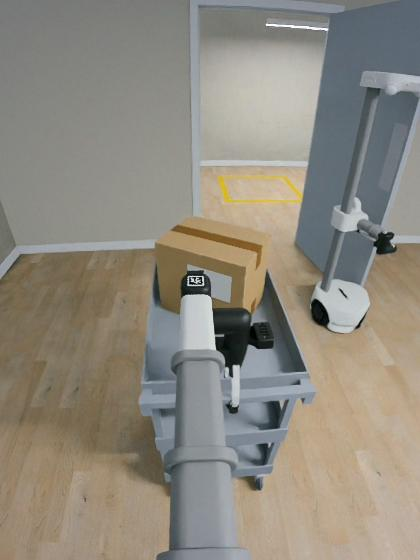

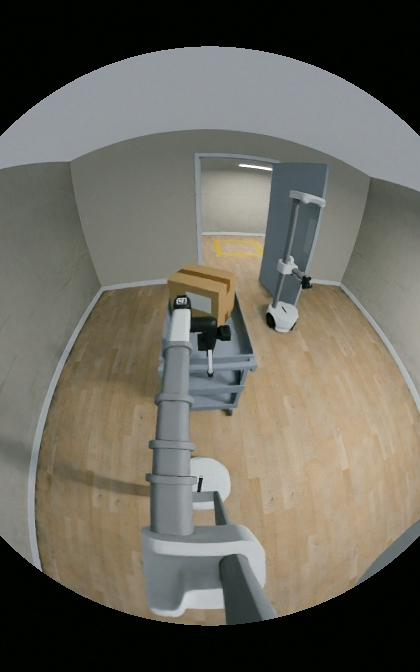

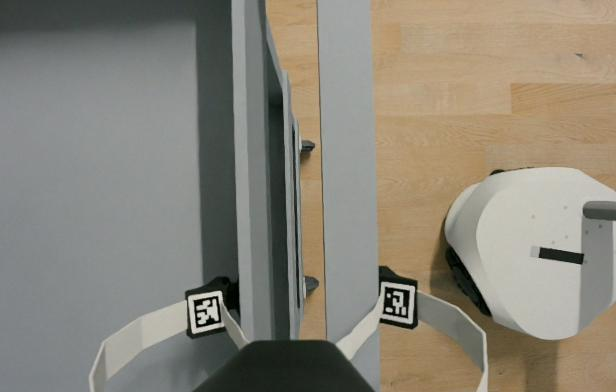

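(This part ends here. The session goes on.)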